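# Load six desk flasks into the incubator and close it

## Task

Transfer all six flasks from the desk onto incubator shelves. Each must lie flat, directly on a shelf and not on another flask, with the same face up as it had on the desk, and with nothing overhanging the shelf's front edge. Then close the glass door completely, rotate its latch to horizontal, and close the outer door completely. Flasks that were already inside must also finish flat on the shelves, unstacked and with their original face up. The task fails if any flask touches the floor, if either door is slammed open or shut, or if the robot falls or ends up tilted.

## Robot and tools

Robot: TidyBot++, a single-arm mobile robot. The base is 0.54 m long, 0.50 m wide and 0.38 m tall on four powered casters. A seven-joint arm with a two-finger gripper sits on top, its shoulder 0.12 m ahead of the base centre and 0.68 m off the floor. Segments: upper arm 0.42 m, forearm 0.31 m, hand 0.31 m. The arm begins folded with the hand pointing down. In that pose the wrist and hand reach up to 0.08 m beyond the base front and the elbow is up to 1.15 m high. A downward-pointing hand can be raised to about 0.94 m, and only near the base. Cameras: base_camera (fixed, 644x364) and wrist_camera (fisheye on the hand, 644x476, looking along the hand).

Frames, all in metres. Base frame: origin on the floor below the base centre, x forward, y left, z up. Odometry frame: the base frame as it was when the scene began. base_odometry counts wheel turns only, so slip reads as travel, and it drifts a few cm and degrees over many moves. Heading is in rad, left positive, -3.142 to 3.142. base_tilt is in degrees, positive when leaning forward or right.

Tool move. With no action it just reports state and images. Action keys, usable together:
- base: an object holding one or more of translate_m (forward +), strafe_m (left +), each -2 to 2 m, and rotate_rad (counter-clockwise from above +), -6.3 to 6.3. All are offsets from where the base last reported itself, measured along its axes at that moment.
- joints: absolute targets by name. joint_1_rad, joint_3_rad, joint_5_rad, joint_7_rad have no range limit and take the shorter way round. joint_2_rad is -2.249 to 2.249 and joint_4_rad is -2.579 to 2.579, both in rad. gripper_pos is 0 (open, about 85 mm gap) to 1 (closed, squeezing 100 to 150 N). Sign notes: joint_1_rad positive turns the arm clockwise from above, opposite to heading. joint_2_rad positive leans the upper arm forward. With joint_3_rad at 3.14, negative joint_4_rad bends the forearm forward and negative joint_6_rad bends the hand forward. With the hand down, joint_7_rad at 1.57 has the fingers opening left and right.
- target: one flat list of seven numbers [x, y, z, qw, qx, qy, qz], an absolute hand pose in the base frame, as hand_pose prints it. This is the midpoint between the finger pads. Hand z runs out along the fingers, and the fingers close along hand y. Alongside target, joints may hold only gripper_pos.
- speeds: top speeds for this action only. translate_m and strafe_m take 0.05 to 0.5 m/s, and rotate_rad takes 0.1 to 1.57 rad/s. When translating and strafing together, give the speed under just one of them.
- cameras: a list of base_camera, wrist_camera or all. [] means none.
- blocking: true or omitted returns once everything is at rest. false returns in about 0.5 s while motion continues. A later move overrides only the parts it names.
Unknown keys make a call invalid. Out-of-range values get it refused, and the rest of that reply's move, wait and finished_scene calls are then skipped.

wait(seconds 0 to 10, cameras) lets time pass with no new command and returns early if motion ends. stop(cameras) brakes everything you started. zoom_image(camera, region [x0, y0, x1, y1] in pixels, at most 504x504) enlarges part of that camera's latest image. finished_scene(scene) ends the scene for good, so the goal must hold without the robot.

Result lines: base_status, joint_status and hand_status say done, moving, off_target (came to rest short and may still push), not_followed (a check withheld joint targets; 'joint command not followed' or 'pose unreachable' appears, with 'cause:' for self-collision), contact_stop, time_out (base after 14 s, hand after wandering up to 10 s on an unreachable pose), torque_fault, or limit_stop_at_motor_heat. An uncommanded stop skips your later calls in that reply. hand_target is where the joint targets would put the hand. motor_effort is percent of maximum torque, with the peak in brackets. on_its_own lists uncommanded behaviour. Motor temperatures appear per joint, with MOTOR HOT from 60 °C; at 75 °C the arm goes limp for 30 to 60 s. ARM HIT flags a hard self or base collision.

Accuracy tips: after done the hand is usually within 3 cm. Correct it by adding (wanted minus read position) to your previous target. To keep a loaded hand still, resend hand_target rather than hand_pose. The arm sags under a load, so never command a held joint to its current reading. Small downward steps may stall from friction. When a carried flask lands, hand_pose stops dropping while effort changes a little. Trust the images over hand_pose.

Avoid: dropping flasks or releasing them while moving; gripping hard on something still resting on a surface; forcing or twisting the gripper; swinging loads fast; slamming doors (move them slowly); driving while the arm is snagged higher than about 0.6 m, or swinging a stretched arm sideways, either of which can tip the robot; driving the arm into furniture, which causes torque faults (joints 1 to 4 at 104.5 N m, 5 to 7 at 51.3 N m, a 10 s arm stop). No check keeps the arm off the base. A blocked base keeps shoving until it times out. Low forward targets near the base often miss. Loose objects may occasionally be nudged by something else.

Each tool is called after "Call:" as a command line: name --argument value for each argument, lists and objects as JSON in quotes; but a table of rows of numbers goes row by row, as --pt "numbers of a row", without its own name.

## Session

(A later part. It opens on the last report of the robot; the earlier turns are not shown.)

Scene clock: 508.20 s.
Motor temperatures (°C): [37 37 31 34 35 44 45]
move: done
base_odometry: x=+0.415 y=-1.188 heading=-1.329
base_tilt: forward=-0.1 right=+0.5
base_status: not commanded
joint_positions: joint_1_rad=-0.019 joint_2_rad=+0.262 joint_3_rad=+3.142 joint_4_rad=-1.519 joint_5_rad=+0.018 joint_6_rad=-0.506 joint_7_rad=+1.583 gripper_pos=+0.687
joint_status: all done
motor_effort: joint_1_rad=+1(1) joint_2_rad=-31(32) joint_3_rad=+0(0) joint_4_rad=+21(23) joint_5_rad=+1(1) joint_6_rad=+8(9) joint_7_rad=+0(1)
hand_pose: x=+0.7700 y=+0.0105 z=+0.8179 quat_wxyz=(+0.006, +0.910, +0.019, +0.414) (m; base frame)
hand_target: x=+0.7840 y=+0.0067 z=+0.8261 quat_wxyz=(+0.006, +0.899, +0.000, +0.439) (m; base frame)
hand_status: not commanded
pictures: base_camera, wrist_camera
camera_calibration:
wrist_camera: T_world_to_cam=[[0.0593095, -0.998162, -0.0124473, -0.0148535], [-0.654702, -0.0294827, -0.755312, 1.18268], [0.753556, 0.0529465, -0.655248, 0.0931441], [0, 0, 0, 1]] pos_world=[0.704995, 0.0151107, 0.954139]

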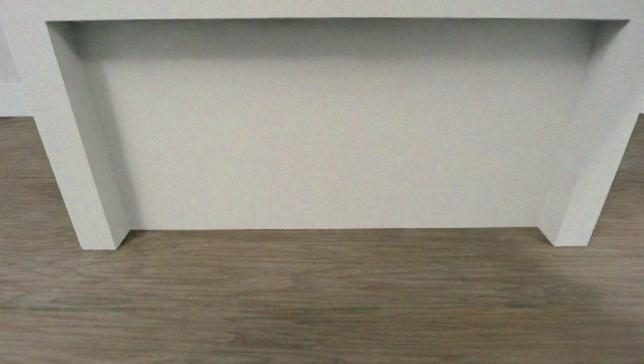

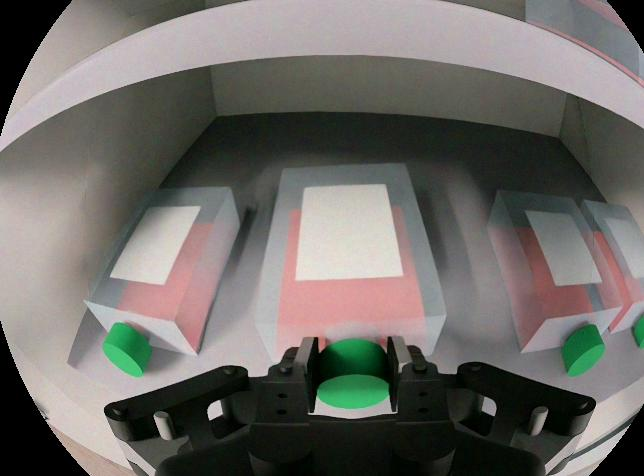

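Call:
move --joints '{"joint_2_rad": 0.286, "joint_4_rad": -1.542, "joint_6_rad": -0.412}' --cameras '[]'

Call:
move --joints '{"joint_2_rad": 0.291, "joint_4_rad": -1.549, "joint_6_rad": -0.402}' --cameras '[]'

Call:
move --joints '{"joint_2_rad": 0.296, "joint_4_rad": -1.556, "joint_6_rad": -0.392}' --cameras '["wrist_camera"]'

Scene clock: 510.20 s.
Motor temperatures (°C): [37 37 31 34 35 44 45]
move: done
base_odometry: x=+0.415 y=-1.188 heading=-1.329
base_tilt: forward=-0.2 right=+0.6
base_status: not commanded
joint_positions: joint_1_rad=-0.019 joint_2_rad=+0.272 joint_3_rad=+3.142 joint_4_rad=-1.538 joint_5_rad=+0.018 joint_6_rad=-0.475 joint_7_rad=+1.583 gripper_pos=+0.687
joint_status: all done
motor_effort: joint_1_rad=+1(1) joint_2_rad=-31(32) joint_3_rad=+0(0) joint_4_rad=+21(22) joint_5_rad=+1(2) joint_6_rad=+8(9) joint_7_rad=+0(1)
hand_pose: x=+0.7727 y=+0.0107 z=+0.8088 quat_wxyz=(+0.006, +0.909, +0.019, +0.415) (m; base frame)
hand_target: x=+0.7859 y=+0.0072 z=+0.8126 quat_wxyz=(+0.005, +0.900, +0.001, +0.436) (m; base frame)
hand_status: not commanded
pictures: none
No camera images: "cameras" was empty.

Scene clock: 510.70 s.
Motor temperatures (°C): [37 37 31 34 35 44 45]
move: done
base_odometry: x=+0.415 y=-1.188 heading=-1.329
base_tilt: forward=-0.1 right=+0.6
base_status: not commanded
joint_positions: joint_1_rad=-0.019 joint_2_rad=+0.275 joint_3_rad=+3.142 joint_4_rad=-1.544 joint_5_rad=+0.018 joint_6_rad=-0.466 joint_7_rad=+1.583 gripper_pos=+0.687
joint_status: all done
motor_effort: joint_1_rad=+1(1) joint_2_rad=-31(32) joint_3_rad=+0(0) joint_4_rad=+21(22) joint_5_rad=+1(1) joint_6_rad=+8(9) joint_7_rad=+0(1)
hand_pose: x=+0.7731 y=+0.0108 z=+0.8060 quat_wxyz=(+0.006, +0.909, +0.020, +0.416) (m; base frame)
hand_target: x=+0.7866 y=+0.0074 z=+0.8079 quat_wxyz=(+0.005, +0.900, +0.001, +0.435) (m; base frame)
hand_status: not commanded
pictures: none
No camera images: "cameras" was empty.

Scene clock: 511.20 s.
Motor temperatures (°C): [37 37 31 34 35 44 45]
move: done
base_odometry: x=+0.415 y=-1.188 heading=-1.329
base_tilt: forward=-0.1 right=+0.5
base_status: not commanded
joint_positions: joint_1_rad=-0.019 joint_2_rad=+0.279 joint_3_rad=+3.142 joint_4_rad=-1.550 joint_5_rad=+0.018 joint_6_rad=-0.456 joint_7_rad=+1.583 gripper_pos=+0.687
joint_status: all done
motor_effort: joint_1_rad=+1(1) joint_2_rad=-31(32) joint_3_rad=+0(0) joint_4_rad=+21(22) joint_5_rad=+1(1) joint_6_rad=+8(9) joint_7_rad=+0(1)
hand_pose: x=+0.7740 y=+0.0108 z=+0.8022 quat_wxyz=(+0.006, +0.909, +0.020, +0.415) (m; base frame)
hand_target: x=+0.7872 y=+0.0076 z=+0.8032 quat_wxyz=(+0.005, +0.901, +0.002, +0.434) (m; base frame)
hand_status: not commanded
pictures: wrist_camera
camera_calibration:
wrist_camera: T_world_to_cam=[[0.0601448, -0.998111, -0.0125697, -0.0155465], [-0.652469, -0.0297807, -0.75723, 1.17324], [0.755425, 0.0537448, -0.653027, 0.0765892], [0, 0, 0, 1]] pos_world=[0.708578, 0.0153065, 0.93823]

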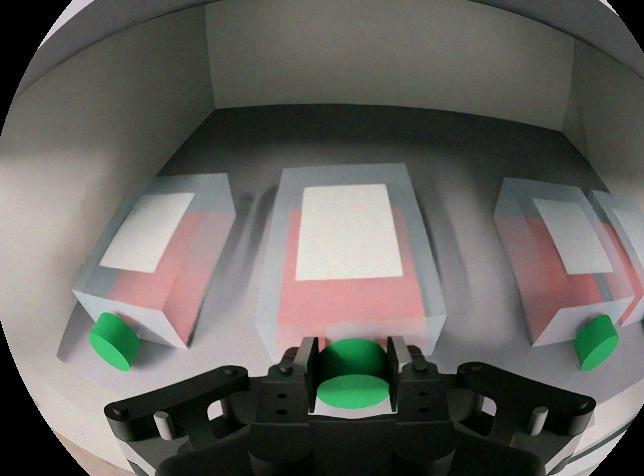

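Call:
move --joints '{"joint_2_rad": 0.299, "joint_4_rad": -1.560, "joint_6_rad": -0.386}' --cameras '[]'

Call:
move --joints '{"joint_2_rad": 0.302, "joint_4_rad": -1.564, "joint_6_rad": -0.381}' --cameras '[]'

Call:
move --joints '{"joint_2_rad": 0.305, "joint_4_rad": -1.568, "joint_6_rad": -0.376}' --cameras '["wrist_camera"]'

Scene clock: 512.30 s.
Motor temperatures (°C): [37 37 31 34 35 44 45]
move: done
base_odometry: x=+0.415 y=-1.188 heading=-1.329
base_tilt: forward=-0.2 right=+0.6
base_status: not commanded
joint_positions: joint_1_rad=-0.019 joint_2_rad=+0.281 joint_3_rad=+3.142 joint_4_rad=-1.554 joint_5_rad=+0.018 joint_6_rad=-0.450 joint_7_rad=+1.583 gripper_pos=+0.687
joint_status: all done
motor_effort: joint_1_rad=+1(1) joint_2_rad=-31(32) joint_3_rad=+0(0) joint_4_rad=+21(21) joint_5_rad=+1(1) joint_6_rad=+9(9) joint_7_rad=+1(1)
hand_pose: x=+0.7743 y=+0.0109 z=+0.8003 quat_wxyz=(+0.006, +0.909, +0.020, +0.415) (m; base frame)
hand_target: x=+0.7876 y=+0.0077 z=+0.8004 quat_wxyz=(+0.005, +0.901, +0.002, +0.434) (m; base frame)
hand_status: not commanded
pictures: none
No camera images: "cameras" was empty.

Scene clock: 512.77 s.
Motor temperatures (°C): [37 37 31 34 35 44 45]
move: done
base_odometry: x=+0.415 y=-1.188 heading=-1.329
base_tilt: forward=-0.2 right=+0.6
base_status: not commanded
joint_positions: joint_1_rad=-0.019 joint_2_rad=+0.281 joint_3_rad=+3.142 joint_4_rad=-1.556 joint_5_rad=+0.018 joint_6_rad=-0.444 joint_7_rad=+1.583 gripper_pos=+0.687
joint_status: all done
motor_effort: joint_1_rad=+1(1) joint_2_rad=-30(32) joint_3_rad=+0(0) joint_4_rad=+20(21) joint_5_rad=+1(1) joint_6_rad=+8(9) joint_7_rad=+1(1)
hand_pose: x=+0.7749 y=+0.0109 z=+0.8002 quat_wxyz=(+0.006, +0.909, +0.020, +0.417) (m; base frame)
hand_target: x=+0.7877 y=+0.0078 z=+0.7974 quat_wxyz=(+0.005, +0.901, +0.002, +0.433) (m; base frame)
hand_status: not commanded
pictures: none
No camera images: "cameras" was empty.

Scene clock: 513.23 s.
Motor temperatures (°C): [37 37 31 34 35 44 45]
move: done
base_odometry: x=+0.415 y=-1.188 heading=-1.329
base_tilt: forward=-0.1 right=+0.6
base_status: not commanded
joint_positions: joint_1_rad=-0.019 joint_2_rad=+0.282 joint_3_rad=+3.142 joint_4_rad=-1.558 joint_5_rad=+0.018 joint_6_rad=-0.438 joint_7_rad=+1.583 gripper_pos=+0.687
joint_status: all done
motor_effort: joint_1_rad=+1(1) joint_2_rad=-30(31) joint_3_rad=+0(0) joint_4_rad=+20(21) joint_5_rad=+0(1) joint_6_rad=+7(9) joint_7_rad=+0(1)
hand_pose: x=+0.7756 y=+0.0110 z=+0.8001 quat_wxyz=(+0.006, +0.908, +0.020, +0.418) (m; base frame)
hand_target: x=+0.7879 y=+0.0079 z=+0.7945 quat_wxyz=(+0.005, +0.902, +0.002, +0.432) (m; base frame)
hand_status: not commanded
pictures: wrist_camera
camera_calibration:
wrist_camera: T_world_to_cam=[[0.0603218, -0.9981, -0.012536, -0.0156778], [-0.647675, -0.0295809, -0.761343, 1.17221], [0.759525, 0.0540448, -0.648229, 0.0670305], [0, 0, 0, 1]] pos_world=[0.709246, 0.0154045, 0.935709]

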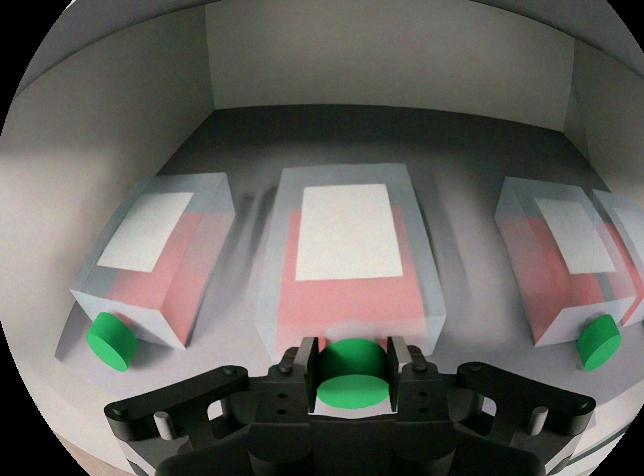

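Call:
move --joints '{"joint_6_rad": -0.515}' --cameras '[]'

Call:
move --joints '{"gripper_pos": 0.5}' --cameras '["wrist_camera"]'

Scene clock: 515.27 s.
Motor temperatures (°C): [37 37 31 34 35 44 45]
move: done
base_odometry: x=+0.415 y=-1.188 heading=-1.329
base_tilt: forward=-0.2 right=+0.6
base_status: not commanded
joint_positions: joint_1_rad=-0.019 joint_2_rad=+0.275 joint_3_rad=+3.142 joint_4_rad=-1.546 joint_5_rad=+0.018 joint_6_rad=-0.488 joint_7_rad=+1.579 gripper_pos=+0.687
joint_status: all done
motor_effort: joint_1_rad=+0(1) joint_2_rad=-26(29) joint_3_rad=+0(1) joint_4_rad=+16(20) joint_5_rad=+1(2) joint_6_rad=+4(7) joint_7_rad=+0(2)
hand_pose: x=+0.7681 y=+0.0106 z=+0.7998 quat_wxyz=(+0.005, +0.914, +0.018, +0.405) (m; base frame)
hand_target: x=+0.7586 y=+0.0050 z=+0.7628 quat_wxyz=(+0.008, +0.930, +0.000, +0.368) (m; base frame)
hand_status: not commanded
pictures: none
No camera images: "cameras" was empty.

Scene clock: 516.03 s.
Motor temperatures (°C): [37 37 31 34 35 44 45]
move: done
base_odometry: x=+0.414 y=-1.188 heading=-1.329
base_tilt: forward=-0.1 right=+0.5
base_status: not commanded
joint_positions: joint_1_rad=-0.019 joint_2_rad=+0.285 joint_3_rad=+3.142 joint_4_rad=-1.561 joint_5_rad=+0.018 joint_6_rad=-0.488 joint_7_rad=+1.579 gripper_pos=+0.500
joint_status: all done
motor_effort: joint_1_rad=+1(1) joint_2_rad=-27(30) joint_3_rad=+0(1) joint_4_rad=+16(21) joint_5_rad=+1(2) joint_6_rad=+5(8) joint_7_rad=+0(1)
hand_pose: x=+0.7648 y=+0.0105 z=+0.7848 quat_wxyz=(+0.005, +0.919, +0.018, +0.393) (m; base frame)
hand_target: x=+0.7586 y=+0.0050 z=+0.7628 quat_wxyz=(+0.008, +0.930, +0.000, +0.368) (m; base frame)
hand_status: not commanded
pictures: wrist_camera
camera_calibration:
wrist_camera: T_world_to_cam=[[0.0558308, -0.998283, -0.0177242, -0.0081714], [-0.689133, -0.0256834, -0.72418, 1.15622], [0.722481, 0.0526459, -0.689383, 0.125963], [0, 0, 0, 1]] pos_world=[0.706236, 0.0149067, 0.924]

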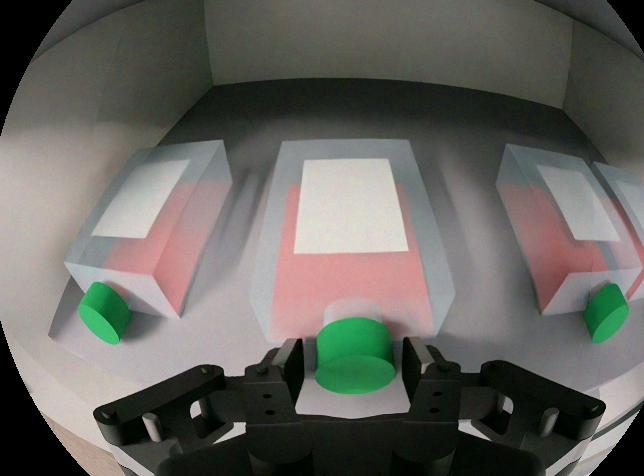

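Call:
move --joints '{"joint_4_rad": -1.51}' --cameras '[]'

Call:
move --base '{"translate_m": -0.12}' --speeds '{"translate_m": 0.12}'

Scene clock: 517.50 s.
Motor temperatures (°C): [37 37 31 34 35 44 45]
move: done
base_odometry: x=+0.414 y=-1.188 heading=-1.329
base_tilt: forward=-0.2 right=+0.6
base_status: not commanded
joint_positions: joint_1_rad=-0.019 joint_2_rad=+0.290 joint_3_rad=+3.142 joint_4_rad=-1.530 joint_5_rad=+0.018 joint_6_rad=-0.488 joint_7_rad=+1.579 gripper_pos=+0.500
joint_status: all done
motor_effort: joint_1_rad=+1(1) joint_2_rad=-30(31) joint_3_rad=+0(0) joint_4_rad=+20(21) joint_5_rad=+1(1) joint_6_rad=+7(9) joint_7_rad=+0(1)
hand_pose: x=+0.7745 y=+0.0107 z=+0.7986 quat_wxyz=(+0.005, +0.914, +0.018, +0.405) (m; base frame)
hand_target: x=+0.7763 y=+0.0053 z=+0.7931 quat_wxyz=(+0.008, +0.919, -0.001, +0.395) (m; base frame)
hand_status: not commanded
pictures: none
No camera images: "cameras" was empty.

Scene clock: 519.10 s.
Motor temperatures (°C): [37 37 31 34 35 44 45]
move: done
base_odometry: x=+0.386 y=-1.072 heading=-1.329
base_tilt: forward=-0.1 right=+0.6
base_status: done
joint_positions: joint_1_rad=-0.019 joint_2_rad=+0.293 joint_3_rad=+3.142 joint_4_rad=-1.529 joint_5_rad=+0.018 joint_6_rad=-0.488 joint_7_rad=+1.579 gripper_pos=+0.500
joint_status: not commanded
motor_effort: joint_1_rad=+1(2) joint_2_rad=-30(33) joint_3_rad=+0(1) joint_4_rad=+20(21) joint_5_rad=+0(2) joint_6_rad=+7(9) joint_7_rad=+1(1)
hand_pose: x=+0.7751 y=+0.0107 z=+0.7970 quat_wxyz=(+0.005, +0.915, +0.018, +0.404) (m; base frame)
hand_target: x=+0.7763 y=+0.0053 z=+0.7931 quat_wxyz=(+0.008, +0.919, -0.001, +0.395) (m; base frame)
hand_status: not commanded
pictures: base_camera, wrist_camera
camera_calibration:
wrist_camera: T_world_to_cam=[[0.0562679, -0.998275, -0.0167748, -0.00936877], [-0.671138, -0.0253789, -0.740898, 1.17144], [0.739194, 0.0529469, -0.671408, 0.0995847], [0, 0, 0, 1]] pos_world=[0.713112, 0.0151045, 0.934622]

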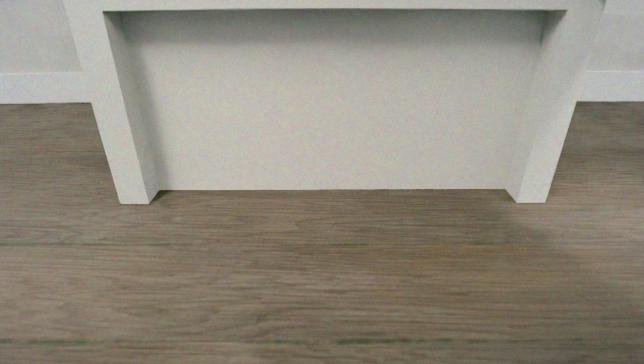

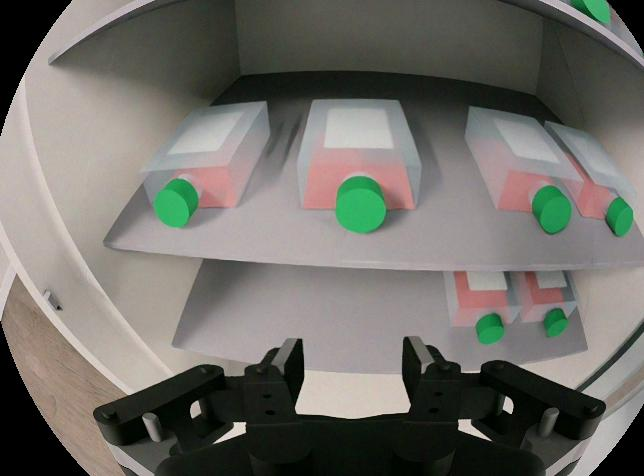

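Call:
move --base '{"translate_m": -0.3}' --joints '{"joint_1_rad": 0.0, "joint_2_rad": 0.0, "joint_4_rad": -0.8, "joint_5_rad": 0.0, "joint_6_rad": -1.45, "joint_7_rad": 1.57, "gripper_pos": 0.0}' --cameras '[]'

Call:
move --base '{"translate_m": -1.454, "strafe_m": 1.023, "rotate_rad": 1.571}' --speeds '{"rotate_rad": 0.8}'

Scene clock: 545.77 s.
Motor temperatures (°C): [37 38 31 34 35 44 45]
move: done
base_odometry: x=+0.313 y=-0.780 heading=-1.328
base_tilt: forward=-0.2 right=+0.5
base_status: done
joint_positions: joint_1_rad=-0.019 joint_2_rad=-0.009 joint_3_rad=+3.142 joint_4_rad=-0.819 joint_5_rad=+0.018 joint_6_rad=-1.376 joint_7_rad=+1.579 gripper_pos=+0.000
joint_status: all done
motor_effort: joint_1_rad=+1(2) joint_2_rad=-16(35) joint_3_rad=+0(1) joint_4_rad=+17(22) joint_5_rad=+1(2) joint_6_rad=+9(9) joint_7_rad=+0(1)
hand_pose: x=+0.5970 y=+0.0046 z=+1.1401 quat_wxyz=(+0.006, +0.888, +0.009, +0.460) (m; base frame)
hand_target: x=+0.5867 y=+0.0014 z=+1.1261 quat_wxyz=(+0.000, +0.902, +0.000, +0.431) (m; base frame)
hand_status: not commanded
pictures: none
No camera images: "cameras" was empty.

Scene clock: 550.70 s.
Motor temperatures (°C): [37 37 31 34 35 44 45]
move: done
base_odometry: x=+0.957 y=+0.877 heading=+0.243
base_tilt: forward=-0.2 right=+0.6
base_status: done
joint_positions: joint_1_rad=-0.007 joint_2_rad=-0.003 joint_3_rad=+3.142 joint_4_rad=-0.819 joint_5_rad=+0.018 joint_6_rad=-1.379 joint_7_rad=+1.579 gripper_pos=+0.000
joint_status: not commanded
motor_effort: joint_1_rad=+1(2) joint_2_rad=-16(20) joint_3_rad=+0(2) joint_4_rad=+16(18) joint_5_rad=+0(2) joint_6_rad=+8(9) joint_7_rad=+1(2)
hand_pose: x=+0.5995 y=-0.0011 z=+1.1361 quat_wxyz=(+0.009, +0.890, +0.004, +0.456) (m; base frame)
hand_target: x=+0.5867 y=+0.0014 z=+1.1261 quat_wxyz=(+0.000, +0.902, +0.000, +0.431) (m; base frame)
hand_status: not commanded
pictures: base_camera, wrist_camera
camera_calibration:
wrist_camera: T_world_to_cam=[[0.0314584, -0.999358, -0.0171366, 0.00962834], [-0.582322, -0.0043906, -0.812946, 1.33316], [0.812349, 0.035553, -0.582086, 0.312287], [0, 0, 0, 1]] pos_world=[0.522342, 0.00437282, 1.26573]

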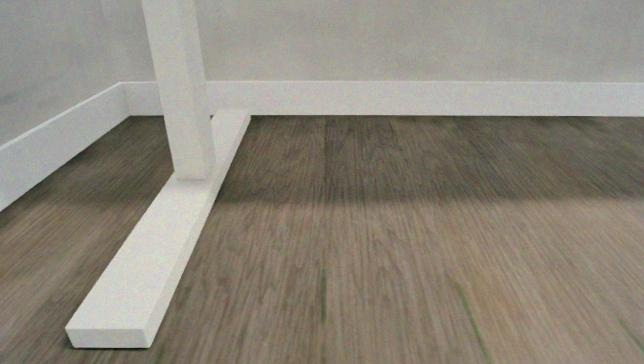

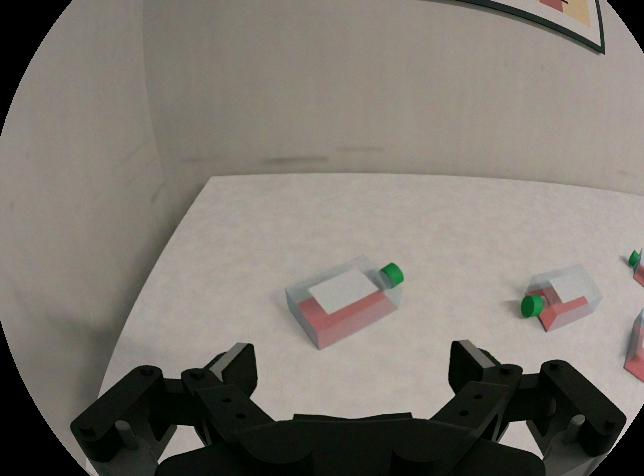

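Call:
zoom_image --camera "wrist_camera" --region '[480, 220, 644, 400]'

Call:
zoom_image --camera "wrist_camera" --region '[270, 230, 430, 360]'

Scaled by 2.800.

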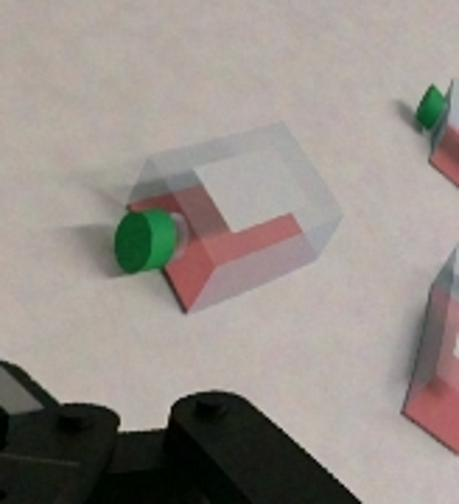

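Scaled by 3.150.

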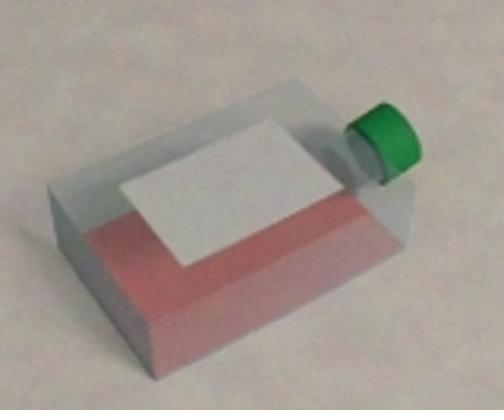

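Call:
move --base '{"translate_m": 0.151}' --joints '{"joint_1_rad": 0.0, "joint_2_rad": 0.45, "joint_4_rad": -0.637, "joint_5_rad": 0.87, "joint_6_rad": -1.775, "joint_7_rad": 0.45}' --speeds '{"translate_m": 0.12}'

Scene clock: 563.50 s.
Motor temperatures (°C): [37 37 31 34 35 44 45]
move: done
base_odometry: x=+1.104 y=+0.913 heading=+0.243
base_tilt: forward=-0.1 right=+0.5
base_status: done
joint_positions: joint_1_rad=-0.007 joint_2_rad=+0.443 joint_3_rad=+3.142 joint_4_rad=-0.660 joint_5_rad=+0.811 joint_6_rad=-1.704 joint_7_rad=+0.526 gripper_pos=+0.000
joint_status: all done
motor_effort: joint_1_rad=+1(2) joint_2_rad=-31(36) joint_3_rad=+1(2) joint_4_rad=+16(18) joint_5_rad=+7(8) joint_6_rad=+4(9) joint_7_rad=+1(2)
hand_pose: x=+0.6403 y=-0.2191 z=+0.9954 quat_wxyz=(+0.249, +0.729, -0.551, +0.322) (m; base frame)
hand_target: x=+0.6160 y=-0.2317 z=+1.0033 quat_wxyz=(+0.269, +0.685, -0.598, +0.318) (m; base frame)
hand_status: not commanded
pictures: base_camera, wrist_camera
camera_calibration:
wrist_camera: T_world_to_cam=[[-0.954802, -0.2956, -0.0312032, 0.587855], [-0.174935, 0.643693, -0.745022, 1.0551], [0.240314, -0.70589, -0.66631, 0.492766], [0, 0, 0, 1]] pos_world=[0.62744, -0.15755, 1.13275]

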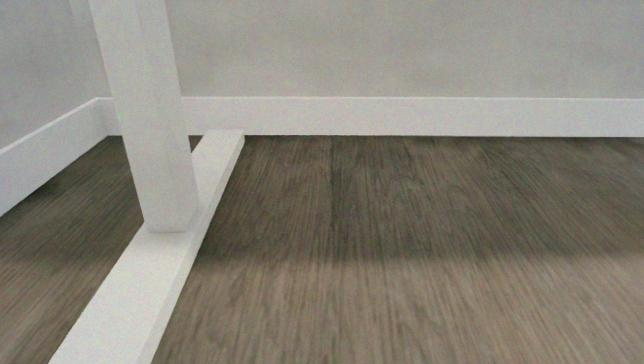

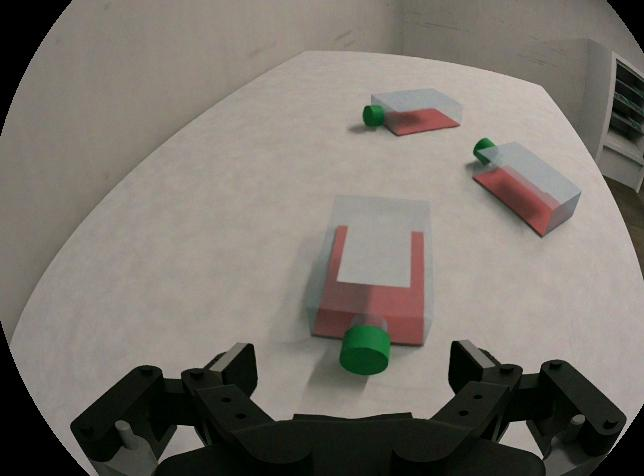

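Call:
move --base '{"translate_m": 0.004, "strafe_m": -0.03}' --joints '{"joint_2_rad": 0.394, "joint_4_rad": -0.863, "joint_6_rad": -1.54, "joint_7_rad": 0.335}' --speeds '{"translate_m": 0.1}' --cameras '["wrist_camera"]'

Scene clock: 568.37 s.
Motor temperatures (°C): [37 37 31 34 35 44 45]
move: done
base_odometry: x=+1.115 y=+0.885 heading=+0.244
base_tilt: forward=-0.2 right=+0.6
base_status: done
joint_positions: joint_1_rad=-0.001 joint_2_rad=+0.400 joint_3_rad=+3.142 joint_4_rad=-0.852 joint_5_rad=+0.818 joint_6_rad=-1.604 joint_7_rad=+0.411 gripper_pos=+0.000
joint_status: all done
motor_effort: joint_1_rad=+0(4) joint_2_rad=-31(33) joint_3_rad=+2(3) joint_4_rad=+17(18) joint_5_rad=+7(8) joint_6_rad=+5(5) joint_7_rad=+0(2)
hand_pose: x=+0.6386 y=-0.2254 z=+0.9626 quat_wxyz=(+0.256, +0.722, -0.556, +0.324) (m; base frame)
hand_target: x=+0.6507 y=-0.2366 z=+0.9792 quat_wxyz=(+0.250, +0.694, -0.566, +0.368) (m; base frame)
hand_status: not commanded
pictures: wrist_camera
camera_calibration:
wrist_camera: T_world_to_cam=[[-0.959644, -0.279553, -0.0305506, 0.589426], [-0.161565, 0.63699, -0.753751, 1.0328], [0.230174, -0.718397, -0.656449, 0.461003], [0, 0, 0, 1]] pos_world=[0.626392, -0.161923, 1.0991]

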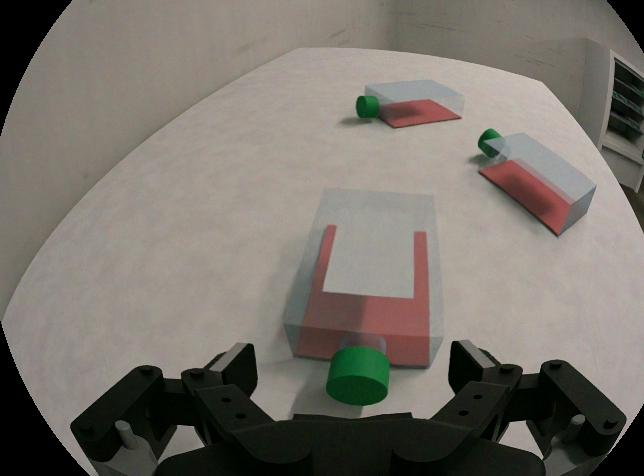

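Call:
move --base '{"strafe_m": -0.013}' --joints '{"joint_2_rad": 0.374, "joint_4_rad": -0.968, "joint_6_rad": -1.495, "joint_7_rad": 0.27}' --speeds '{"translate_m": 0.1}' --cameras '["wrist_camera"]'

"speeds": translate_m has a speed but no command beside it: command translate_m too, or leave its speed out
Scene clock: 570.73 s.
Motor temperatures (°C): [37 37 31 34 35 44 45]
base_odometry: x=+1.115 y=+0.885 heading=+0.244
base_tilt: forward=-0.1 right=+0.6
base_status: done
joint_positions: joint_1_rad=-0.001 joint_2_rad=+0.399 joint_3_rad=+3.142 joint_4_rad=-0.852 joint_5_rad=+0.818 joint_6_rad=-1.604 joint_7_rad=+0.409 gripper_pos=+0.000
joint_status: all done
motor_effort: joint_1_rad=+0(4) joint_2_rad=-31(33) joint_3_rad=+1(3) joint_4_rad=+17(18) joint_5_rad=+7(8) joint_6_rad=+4(5) joint_7_rad=+0(2)
hand_pose: x=+0.6382 y=-0.2254 z=+0.9632 quat_wxyz=(+0.255, +0.721, -0.556, +0.325) (m; base frame)
hand_target: x=+0.6507 y=-0.2366 z=+0.9792 quat_wxyz=(+0.250, +0.694, -0.566, +0.368) (m; base frame)
hand_status: not commanded
pictures: none

Call:
move --base '{"strafe_m": -0.013}' --joints '{"joint_2_rad": 0.374, "joint_4_rad": -0.968, "joint_6_rad": -1.495, "joint_7_rad": 0.27}' --speeds '{"strafe_m": 0.1}' --cameras '["wrist_camera"]'

Scene clock: 572.27 s.
Motor temperatures (°C): [37 37 31 34 35 44 45]
move: done
base_odometry: x=+1.119 y=+0.873 heading=+0.244
base_tilt: forward=-0.1 right=+0.6
base_status: done
joint_positions: joint_1_rad=+0.003 joint_2_rad=+0.378 joint_3_rad=+3.142 joint_4_rad=-0.958 joint_5_rad=+0.820 joint_6_rad=-1.562 joint_7_rad=+0.345 gripper_pos=+0.000
joint_status: all done
motor_effort: joint_1_rad=+1(4) joint_2_rad=-30(31) joint_3_rad=+1(3) joint_4_rad=+17(18) joint_5_rad=+7(8) joint_6_rad=+3(4) joint_7_rad=+0(1)
hand_pose: x=+0.6312 y=-0.2282 z=+0.9400 quat_wxyz=(+0.261, +0.718, -0.562, +0.319) (m; base frame)
hand_target: x=+0.6473 y=-0.2360 z=+0.9549 quat_wxyz=(+0.251, +0.694, -0.568, +0.364) (m; base frame)
hand_status: not commanded
pictures: wrist_camera
camera_calibration:
wrist_camera: T_world_to_cam=[[-0.965067, -0.260945, -0.0235209, 0.581861], [-0.154998, 0.640997, -0.751731, 1.01122], [0.211237, -0.721825, -0.659051, 0.459508], [0, 0, 0, 1]] pos_world=[0.621207, -0.164672, 1.07669]

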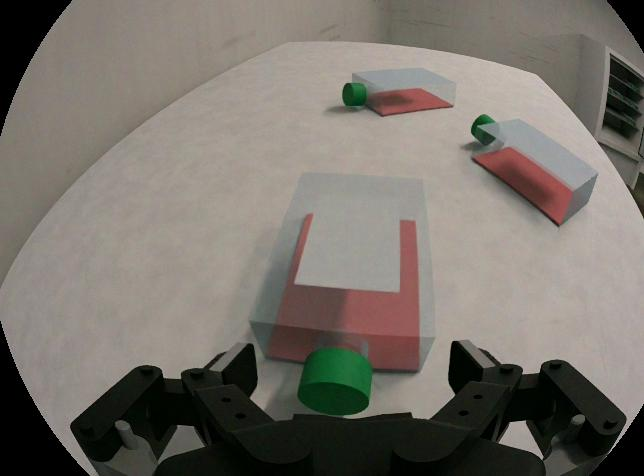

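Call:
move --base '{"translate_m": 0.008}' --speeds '{"translate_m": 0.1}' --cameras '[]'

Call:
move --joints '{"gripper_pos": 0.5}' --cameras '["wrist_camera"]'

Scene clock: 573.90 s.
Motor temperatures (°C): [37 37 31 34 35 44 45]
move: done
base_odometry: x=+1.127 y=+0.874 heading=+0.244
base_tilt: forward=-0.1 right=+0.6
base_status: done
joint_positions: joint_1_rad=+0.003 joint_2_rad=+0.373 joint_3_rad=+3.142 joint_4_rad=-0.958 joint_5_rad=+0.820 joint_6_rad=-1.559 joint_7_rad=+0.344 gripper_pos=+0.000
joint_status: not commanded
motor_effort: joint_1_rad=+1(2) joint_2_rad=-30(32) joint_3_rad=+2(2) joint_4_rad=+18(18) joint_5_rad=+7(8) joint_6_rad=+4(4) joint_7_rad=+1(1)
hand_pose: x=+0.6308 y=-0.2282 z=+0.9428 quat_wxyz=(+0.258, +0.717, -0.562, +0.322) (m; base frame)
hand_target: x=+0.6473 y=-0.2360 z=+0.9549 quat_wxyz=(+0.251, +0.694, -0.568, +0.364) (m; base frame)
hand_status: not commanded
pictures: none
No camera images: "cameras" was empty.

Scene clock: 574.73 s.
Motor temperatures (°C): [37 37 31 34 35 44 45]
move: done
base_odometry: x=+1.127 y=+0.874 heading=+0.244
base_tilt: forward=-0.2 right=+0.6
base_status: not commanded
joint_positions: joint_1_rad=+0.003 joint_2_rad=+0.373 joint_3_rad=+3.142 joint_4_rad=-0.958 joint_5_rad=+0.820 joint_6_rad=-1.559 joint_7_rad=+0.344 gripper_pos=+0.500
joint_status: all done
motor_effort: joint_1_rad=+1(1) joint_2_rad=-30(31) joint_3_rad=+1(2) joint_4_rad=+17(17) joint_5_rad=+7(8) joint_6_rad=+3(4) joint_7_rad=+1(1)
hand_pose: x=+0.6308 y=-0.2282 z=+0.9428 quat_wxyz=(+0.258, +0.717, -0.562, +0.322) (m; base frame)
hand_target: x=+0.6473 y=-0.2360 z=+0.9549 quat_wxyz=(+0.251, +0.694, -0.568, +0.364) (m; base frame)
hand_status: not commanded
pictures: wrist_camera
camera_calibration:
wrist_camera: T_world_to_cam=[[-0.964531, -0.262161, -0.0308481, 0.58781], [-0.149982, 0.640439, -0.753222, 1.01136], [0.217221, -0.721879, -0.657043, 0.455677], [0, 0, 0, 1]] pos_world=[0.619663, -0.164667, 1.07931]

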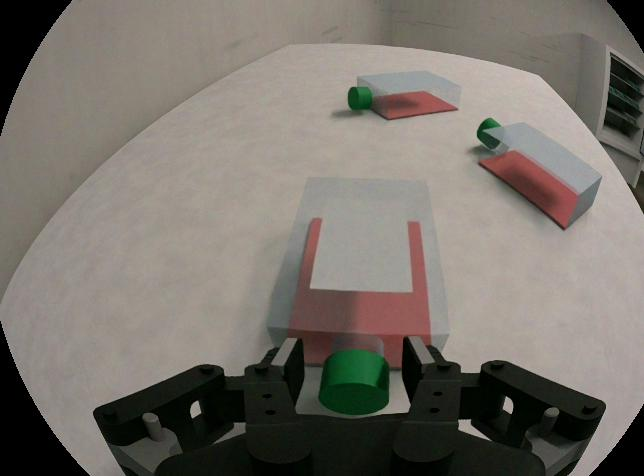

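Call:
move --joints '{"joint_4_rad": -0.984, "gripper_pos": 0.66}' --cameras '[]'

Call:
move --joints '{"gripper_pos": 0.76}' --cameras '["wrist_camera"]'

Scene clock: 577.37 s.
Motor temperatures (°C): [37 38 31 34 35 44 44]
move: done
base_odometry: x=+1.127 y=+0.874 heading=+0.244
base_tilt: forward=-0.1 right=+0.6
base_status: not commanded
joint_positions: joint_1_rad=+0.003 joint_2_rad=+0.372 joint_3_rad=+3.142 joint_4_rad=-0.973 joint_5_rad=+0.822 joint_6_rad=-1.558 joint_7_rad=+0.344 gripper_pos=+0.656
joint_status: all done
motor_effort: joint_1_rad=+1(1) joint_2_rad=-30(31) joint_3_rad=+1(2) joint_4_rad=+17(18) joint_5_rad=+8(8) joint_6_rad=+3(4) joint_7_rad=+0(1)
hand_pose: x=+0.6288 y=-0.2287 z=+0.9383 quat_wxyz=(+0.263, +0.719, -0.560, +0.317) (m; base frame)
hand_target: x=+0.6454 y=-0.2360 z=+0.9489 quat_wxyz=(+0.256, +0.697, -0.566, +0.358) (m; base frame)
hand_status: not commanded
pictures: none
No camera images: "cameras" was empty.

Scene clock: 577.90 s.
Motor temperatures (°C): [37 38 31 34 35 44 44]
move: off_target
base_odometry: x=+1.127 y=+0.874 heading=+0.244
base_tilt: forward=-0.2 right=+0.6
base_status: not commanded
joint_positions: joint_1_rad=+0.003 joint_2_rad=+0.372 joint_3_rad=+3.142 joint_4_rad=-0.973 joint_5_rad=+0.823 joint_6_rad=-1.558 joint_7_rad=+0.344 gripper_pos=+0.695
joint_status: gripper_pos off_target (ended at +0.695, target +0.760)
motor_effort: joint_1_rad=+1(1) joint_2_rad=-30(30) joint_3_rad=+2(2) joint_4_rad=+16(17) joint_5_rad=+7(7) joint_6_rad=+3(4) joint_7_rad=+0(1)
hand_pose: x=+0.6286 y=-0.2288 z=+0.9387 quat_wxyz=(+0.263, +0.718, -0.560, +0.318) (m; base frame)
hand_target: x=+0.6454 y=-0.2360 z=+0.9489 quat_wxyz=(+0.256, +0.697, -0.566, +0.358) (m; base frame)
hand_status: not commanded
pictures: wrist_camera
camera_calibration:
wrist_camera: T_world_to_cam=[[-0.964847, -0.262216, -0.0177162, 0.57328], [-0.159693, 0.638472, -0.752895, 1.01363], [0.208732, -0.723599, -0.657902, 0.458814], [0, 0, 0, 1]] pos_world=[0.619228, -0.164854, 1.07517]

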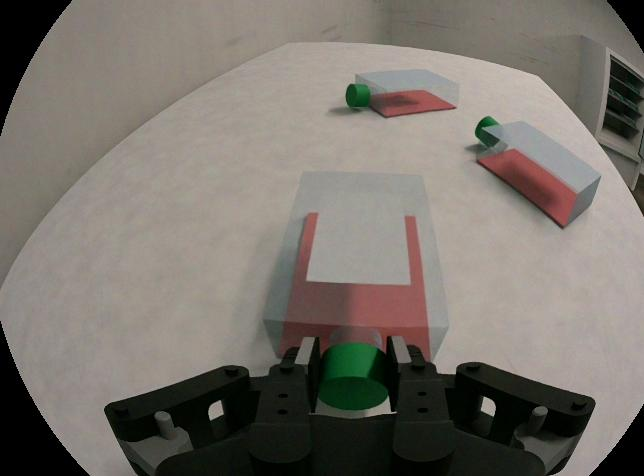

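Call:
move --joints '{"joint_4_rad": -0.89}' --cameras '[]'

Call:
move --joints '{"gripper_pos": 0.88}' --cameras '["wrist_camera"]'

Scene clock: 579.23 s.
Motor temperatures (°C): [37 38 31 34 35 44 44]
move: done
base_odometry: x=+1.127 y=+0.874 heading=+0.244
base_tilt: forward=-0.1 right=+0.6
base_status: not commanded
joint_positions: joint_1_rad=+0.003 joint_2_rad=+0.370 joint_3_rad=+3.142 joint_4_rad=-0.909 joint_5_rad=+0.823 joint_6_rad=-1.558 joint_7_rad=+0.343 gripper_pos=+0.695
joint_status: all done
motor_effort: joint_1_rad=+1(1) joint_2_rad=-31(32) joint_3_rad=+2(2) joint_4_rad=+18(19) joint_5_rad=+8(9) joint_6_rad=+4(5) joint_7_rad=+1(1)
hand_pose: x=+0.6360 y=-0.2288 z=+0.9627 quat_wxyz=(+0.244, +0.708, -0.569, +0.341) (m; base frame)
hand_target: x=+0.6554 y=-0.2360 z=+0.9845 quat_wxyz=(+0.229, +0.679, -0.578, +0.391) (m; base frame)
hand_status: not commanded
pictures: none
No camera images: "cameras" was empty.

Scene clock: 579.77 s.
Motor temperatures (°C): [37 38 31 34 35 44 44]
move: off_target
base_odometry: x=+1.127 y=+0.874 heading=+0.244
base_tilt: forward=-0.1 right=+0.6
base_status: not commanded
joint_positions: joint_1_rad=+0.003 joint_2_rad=+0.370 joint_3_rad=+3.142 joint_4_rad=-0.909 joint_5_rad=+0.823 joint_6_rad=-1.558 joint_7_rad=+0.343 gripper_pos=+0.695
joint_status: gripper_pos off_target (ended at +0.695, target +0.880)
motor_effort: joint_1_rad=+1(1) joint_2_rad=-30(31) joint_3_rad=+2(2) joint_4_rad=+17(18) joint_5_rad=+8(8) joint_6_rad=+5(5) joint_7_rad=+0(1)
hand_pose: x=+0.6360 y=-0.2288 z=+0.9627 quat_wxyz=(+0.244, +0.708, -0.569, +0.341) (m; base frame)
hand_target: x=+0.6554 y=-0.2360 z=+0.9845 quat_wxyz=(+0.229, +0.679, -0.578, +0.391) (m; base frame)
hand_status: not commanded
pictures: wrist_camera
camera_calibration:
wrist_camera: T_world_to_cam=[[-0.96163, -0.262139, -0.0809314, 0.639669], [-0.109876, 0.638297, -0.761908, 1.00991], [0.251384, -0.723782, -0.642609, 0.431186], [0, 0, 0, 1]] pos_world=[0.617697, -0.164853, 1.09831]

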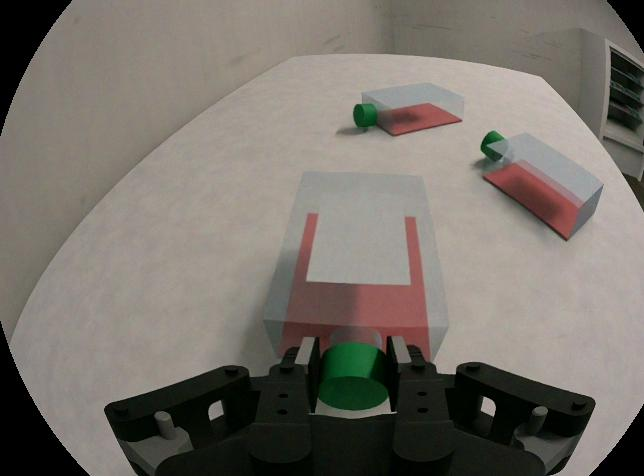

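Call:
move --joints '{"joint_4_rad": -0.68}' --cameras '[]'

Call:
move --base '{"translate_m": -0.45}' --joints '{"joint_1_rad": 0.0, "joint_2_rad": 0.09, "joint_4_rad": -1.017, "joint_5_rad": -0.05, "joint_6_rad": -1.12, "joint_7_rad": 1.63}' --speeds '{"translate_m": 0.3}'

Scene clock: 583.50 s.
Motor temperatures (°C): [37 38 31 34 35 44 44]
move: done
base_odometry: x=+1.127 y=+0.874 heading=+0.244
base_tilt: forward=-0.1 right=+0.6
base_status: not commanded
joint_positions: joint_1_rad=+0.003 joint_2_rad=+0.368 joint_3_rad=+3.142 joint_4_rad=-0.703 joint_5_rad=+0.823 joint_6_rad=-1.558 joint_7_rad=+0.343 gripper_pos=+0.695
joint_status: all done
motor_effort: joint_1_rad=+1(1) joint_2_rad=-30(32) joint_3_rad=+1(2) joint_4_rad=+17(19) joint_5_rad=+7(8) joint_6_rad=+6(6) joint_7_rad=+0(2)
hand_pose: x=+0.6506 y=-0.2288 z=+1.0410 quat_wxyz=(+0.184, +0.668, -0.591, +0.413) (m; base frame)
hand_target: x=+0.6656 y=-0.2360 z=+1.0662 quat_wxyz=(+0.167, +0.634, -0.599, +0.460) (m; base frame)
hand_status: not commanded
pictures: none
No camera images: "cameras" was empty.

Scene clock: 585.97 s.
Motor temperatures (°C): [37 38 31 34 35 44 44]
move: done
base_odometry: x=+0.690 y=+0.766 heading=+0.244
base_tilt: forward=-0.2 right=+0.6
base_status: done
joint_positions: joint_1_rad=+0.003 joint_2_rad=+0.087 joint_3_rad=+3.142 joint_4_rad=-1.009 joint_5_rad=+0.006 joint_6_rad=-1.188 joint_7_rad=+1.555 gripper_pos=+0.695
joint_status: all done
motor_effort: joint_1_rad=+1(3) joint_2_rad=-23(35) joint_3_rad=+0(2) joint_4_rad=+19(20) joint_5_rad=+1(8) joint_6_rad=+9(9) joint_7_rad=+1(2)
hand_pose: x=+0.6706 y=-0.0026 z=+1.0410 quat_wxyz=(+0.001, +0.909, -0.009, +0.416) (m; base frame)
hand_target: x=+0.6844 y=+0.0154 z=+1.0519 quat_wxyz=(-0.012, +0.897, +0.027, +0.442) (m; base frame)
hand_status: not commanded
pictures: base_camera, wrist_camera
camera_calibration:
wrist_camera: T_world_to_cam=[[0.0123902, -0.998895, -0.0453344, 0.0464682], [-0.651841, 0.0263115, -0.757899, 1.28664], [0.758254, 0.0389414, -0.650795, 0.307134], [0, 0, 0, 1]] pos_world=[0.605222, 0.000603253, 1.17713]

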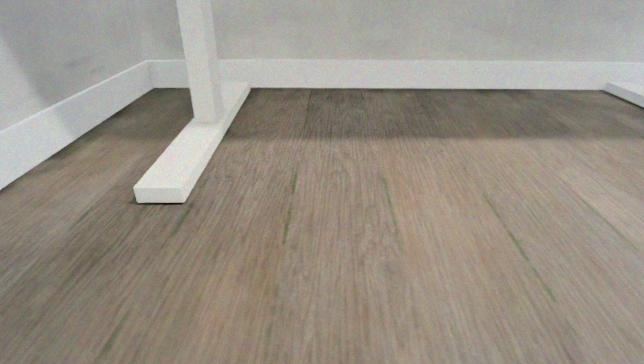

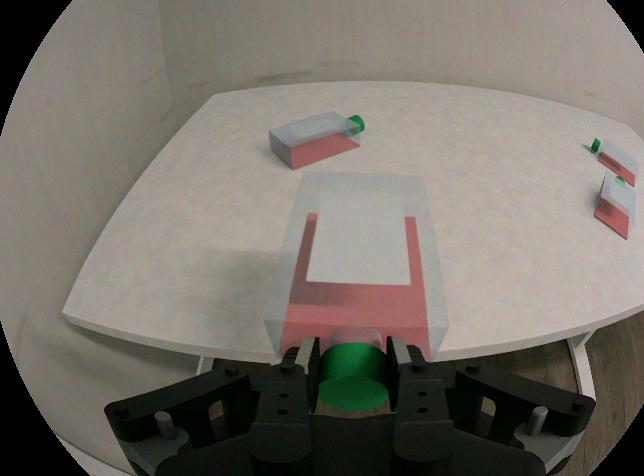

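Call:
move --base '{"translate_m": -0.59, "strafe_m": -1.44, "rotate_rad": -1.568}' --speeds '{"translate_m": 0.4, "rotate_rad": 0.7}'

Scene clock: 591.93 s.
Motor temperatures (°C): [37 38 31 34 35 44 44]
move: done
base_odometry: x=+0.465 y=-0.774 heading=-1.325
base_tilt: forward=-0.1 right=+0.6
base_status: done
joint_positions: joint_1_rad=-0.002 joint_2_rad=+0.090 joint_3_rad=+3.141 joint_4_rad=-1.011 joint_5_rad=-0.007 joint_6_rad=-1.184 joint_7_rad=+1.556 gripper_pos=+0.695
joint_status: not commanded
motor_effort: joint_1_rad=+0(5) joint_2_rad=-23(26) joint_3_rad=+0(4) joint_4_rad=+20(21) joint_5_rad=+0(3) joint_6_rad=+8(9) joint_7_rad=+1(1)
hand_pose: x=+0.6722 y=+0.0047 z=+1.0395 quat_wxyz=(-0.007, +0.910, -0.005, +0.415) (m; base frame)
hand_target: x=+0.6844 y=+0.0154 z=+1.0519 quat_wxyz=(-0.012, +0.897, +0.027, +0.442) (m; base frame)
hand_status: not commanded
pictures: base_camera, wrist_camera
camera_calibration:
wrist_camera: T_world_to_cam=[[0.0255525, -0.998092, -0.0562023, 0.0560649], [-0.652785, 0.0259199, -0.7571, 1.28626], [0.757112, 0.0560338, -0.650877, 0.305414], [0, 0, 0, 1]] pos_world=[0.606985, 0.00550481, 1.17576]

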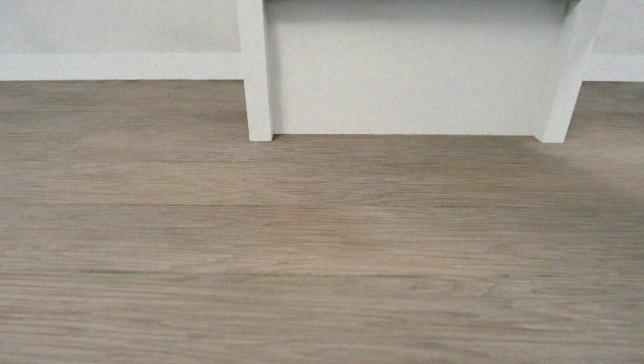

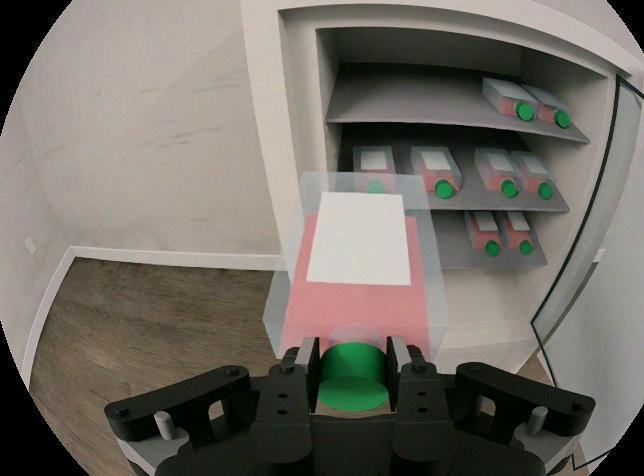

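Call:
move --base '{"translate_m": 0.13, "strafe_m": -0.084, "rotate_rad": -0.025}' --joints '{"joint_1_rad": -0.095, "joint_2_rad": 0.418, "joint_4_rad": -1.848, "joint_6_rad": 0.028}' --speeds '{"translate_m": 0.12}'

Scene clock: 597.67 s.
Motor temperatures (°C): [37 38 31 34 35 44 44]
move: done
base_odometry: x=+0.415 y=-0.921 heading=-1.350
base_tilt: forward=-0.1 right=+0.6
base_status: done
joint_positions: joint_1_rad=-0.076 joint_2_rad=+0.402 joint_3_rad=+3.141 joint_4_rad=-1.840 joint_5_rad=-0.008 joint_6_rad=-0.041 joint_7_rad=+1.557 gripper_pos=+0.695
joint_status: all done
motor_effort: joint_1_rad=+1(4) joint_2_rad=-32(36) joint_3_rad=+0(3) joint_4_rad=+17(22) joint_5_rad=+1(3) joint_6_rad=+8(10) joint_7_rad=+0(2)
hand_pose: x=+0.7632 y=+0.0509 z=+0.6697 quat_wxyz=(-0.021, +0.909, +0.025, +0.415) (m; base frame)
hand_target: x=+0.7727 y=+0.0632 z=+0.6724 quat_wxyz=(-0.018, +0.898, +0.047, +0.436) (m; base frame)
hand_status: not commanded
pictures: base_camera, wrist_camera
camera_calibration:
wrist_camera: T_world_to_cam=[[0.0914707, -0.994209, -0.0564065, 0.0287138], [-0.652573, -0.0170602, -0.757534, 1.06677], [0.752185, 0.106102, -0.650354, -0.00594862], [0, 0, 0, 1]] pos_world=[0.697991, 0.0473779, 0.805863]

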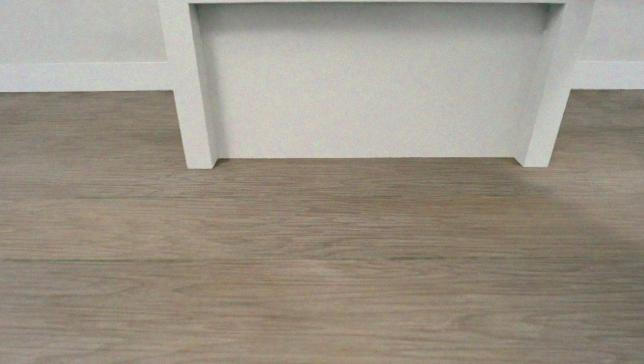

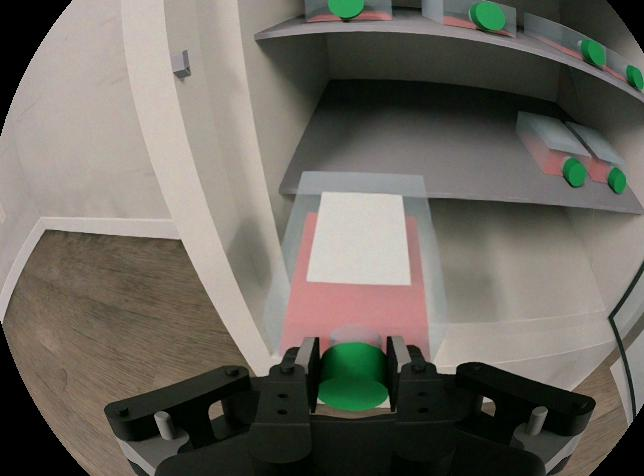

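Call:
move --base '{"translate_m": 0.252}' --speeds '{"translate_m": 0.1}'

Scene clock: 602.47 s.
Motor temperatures (°C): [37 38 31 34 35 44 44]
move: done
base_odometry: x=+0.470 y=-1.167 heading=-1.350
base_tilt: forward=-0.1 right=+0.6
base_status: done
joint_positions: joint_1_rad=-0.077 joint_2_rad=+0.407 joint_3_rad=+3.141 joint_4_rad=-1.844 joint_5_rad=-0.008 joint_6_rad=-0.036 joint_7_rad=+1.557 gripper_pos=+0.695
joint_status: not commanded
motor_effort: joint_1_rad=+1(2) joint_2_rad=-32(34) joint_3_rad=+0(1) joint_4_rad=+18(19) joint_5_rad=+1(1) joint_6_rad=+8(9) joint_7_rad=+1(1)
hand_pose: x=+0.7627 y=+0.0514 z=+0.6662 quat_wxyz=(-0.021, +0.910, +0.025, +0.414) (m; base frame)
hand_target: x=+0.7727 y=+0.0632 z=+0.6724 quat_wxyz=(-0.018, +0.898, +0.047, +0.436) (m; base frame)
hand_status: not commanded
pictures: base_camera, wrist_camera
camera_calibration:
wrist_camera: T_world_to_cam=[[0.0920508, -0.994154, -0.0564352, 0.0286474], [-0.654876, -0.0177472, -0.755528, 1.06426], [0.75011, 0.106505, -0.652681, -0.00477967], [0, 0, 0, 1]] pos_world=[0.697904, 0.0478765, 0.802573]

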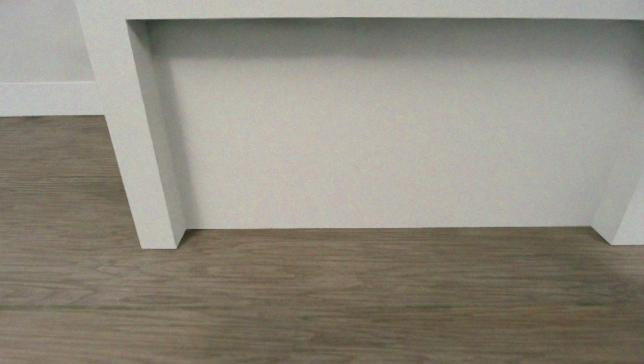

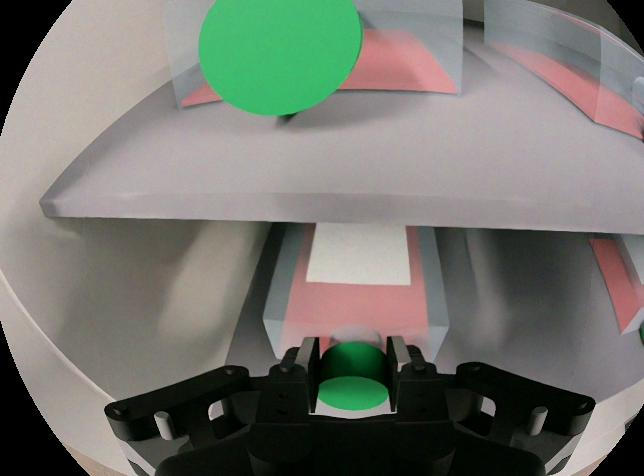

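Call:
move --joints '{"joint_2_rad": 0.463, "joint_4_rad": -1.876, "joint_6_rad": 0.098}' --cameras '["wrist_camera"]'

Scene clock: 605.10 s.
Motor temperatures (°C): [37 38 31 34 35 44 44]
move: done
base_odometry: x=+0.470 y=-1.167 heading=-1.350
base_tilt: forward=-0.1 right=+0.6
base_status: not commanded
joint_positions: joint_1_rad=-0.077 joint_2_rad=+0.452 joint_3_rad=+3.141 joint_4_rad=-1.870 joint_5_rad=-0.008 joint_6_rad=+0.037 joint_7_rad=+1.557 gripper_pos=+0.695
joint_status: all done
motor_effort: joint_1_rad=+1(1) joint_2_rad=-33(35) joint_3_rad=+0(0) joint_4_rad=+17(18) joint_5_rad=+1(1) joint_6_rad=+9(9) joint_7_rad=+0(1)
hand_pose: x=+0.7658 y=+0.0515 z=+0.6420 quat_wxyz=(-0.021, +0.909, +0.025, +0.415) (m; base frame)
hand_target: x=+0.7740 y=+0.0623 z=+0.6465 quat_wxyz=(-0.016, +0.899, +0.046, +0.435) (m; base frame)
hand_status: not commanded
pictures: wrist_camera
camera_calibration:
wrist_camera: T_world_to_cam=[[0.0917529, -0.9942, -0.0561106, 0.0270729], [-0.653175, -0.0175566, -0.757004, 1.04759], [0.751628, 0.106107, -0.650997, -0.0251689], [0, 0, 0, 1]] pos_world=[0.700694, 0.0479786, 0.778165]

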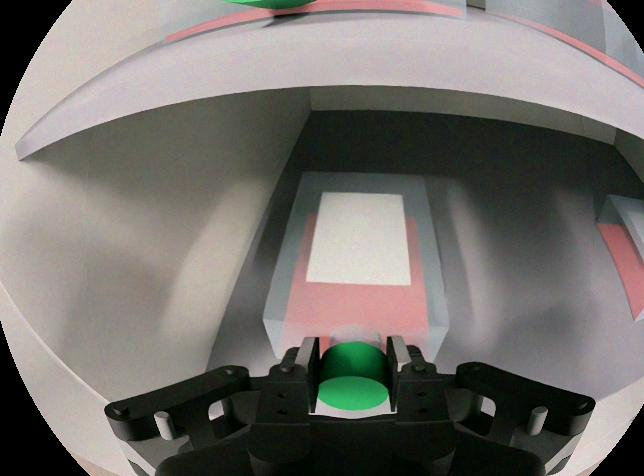

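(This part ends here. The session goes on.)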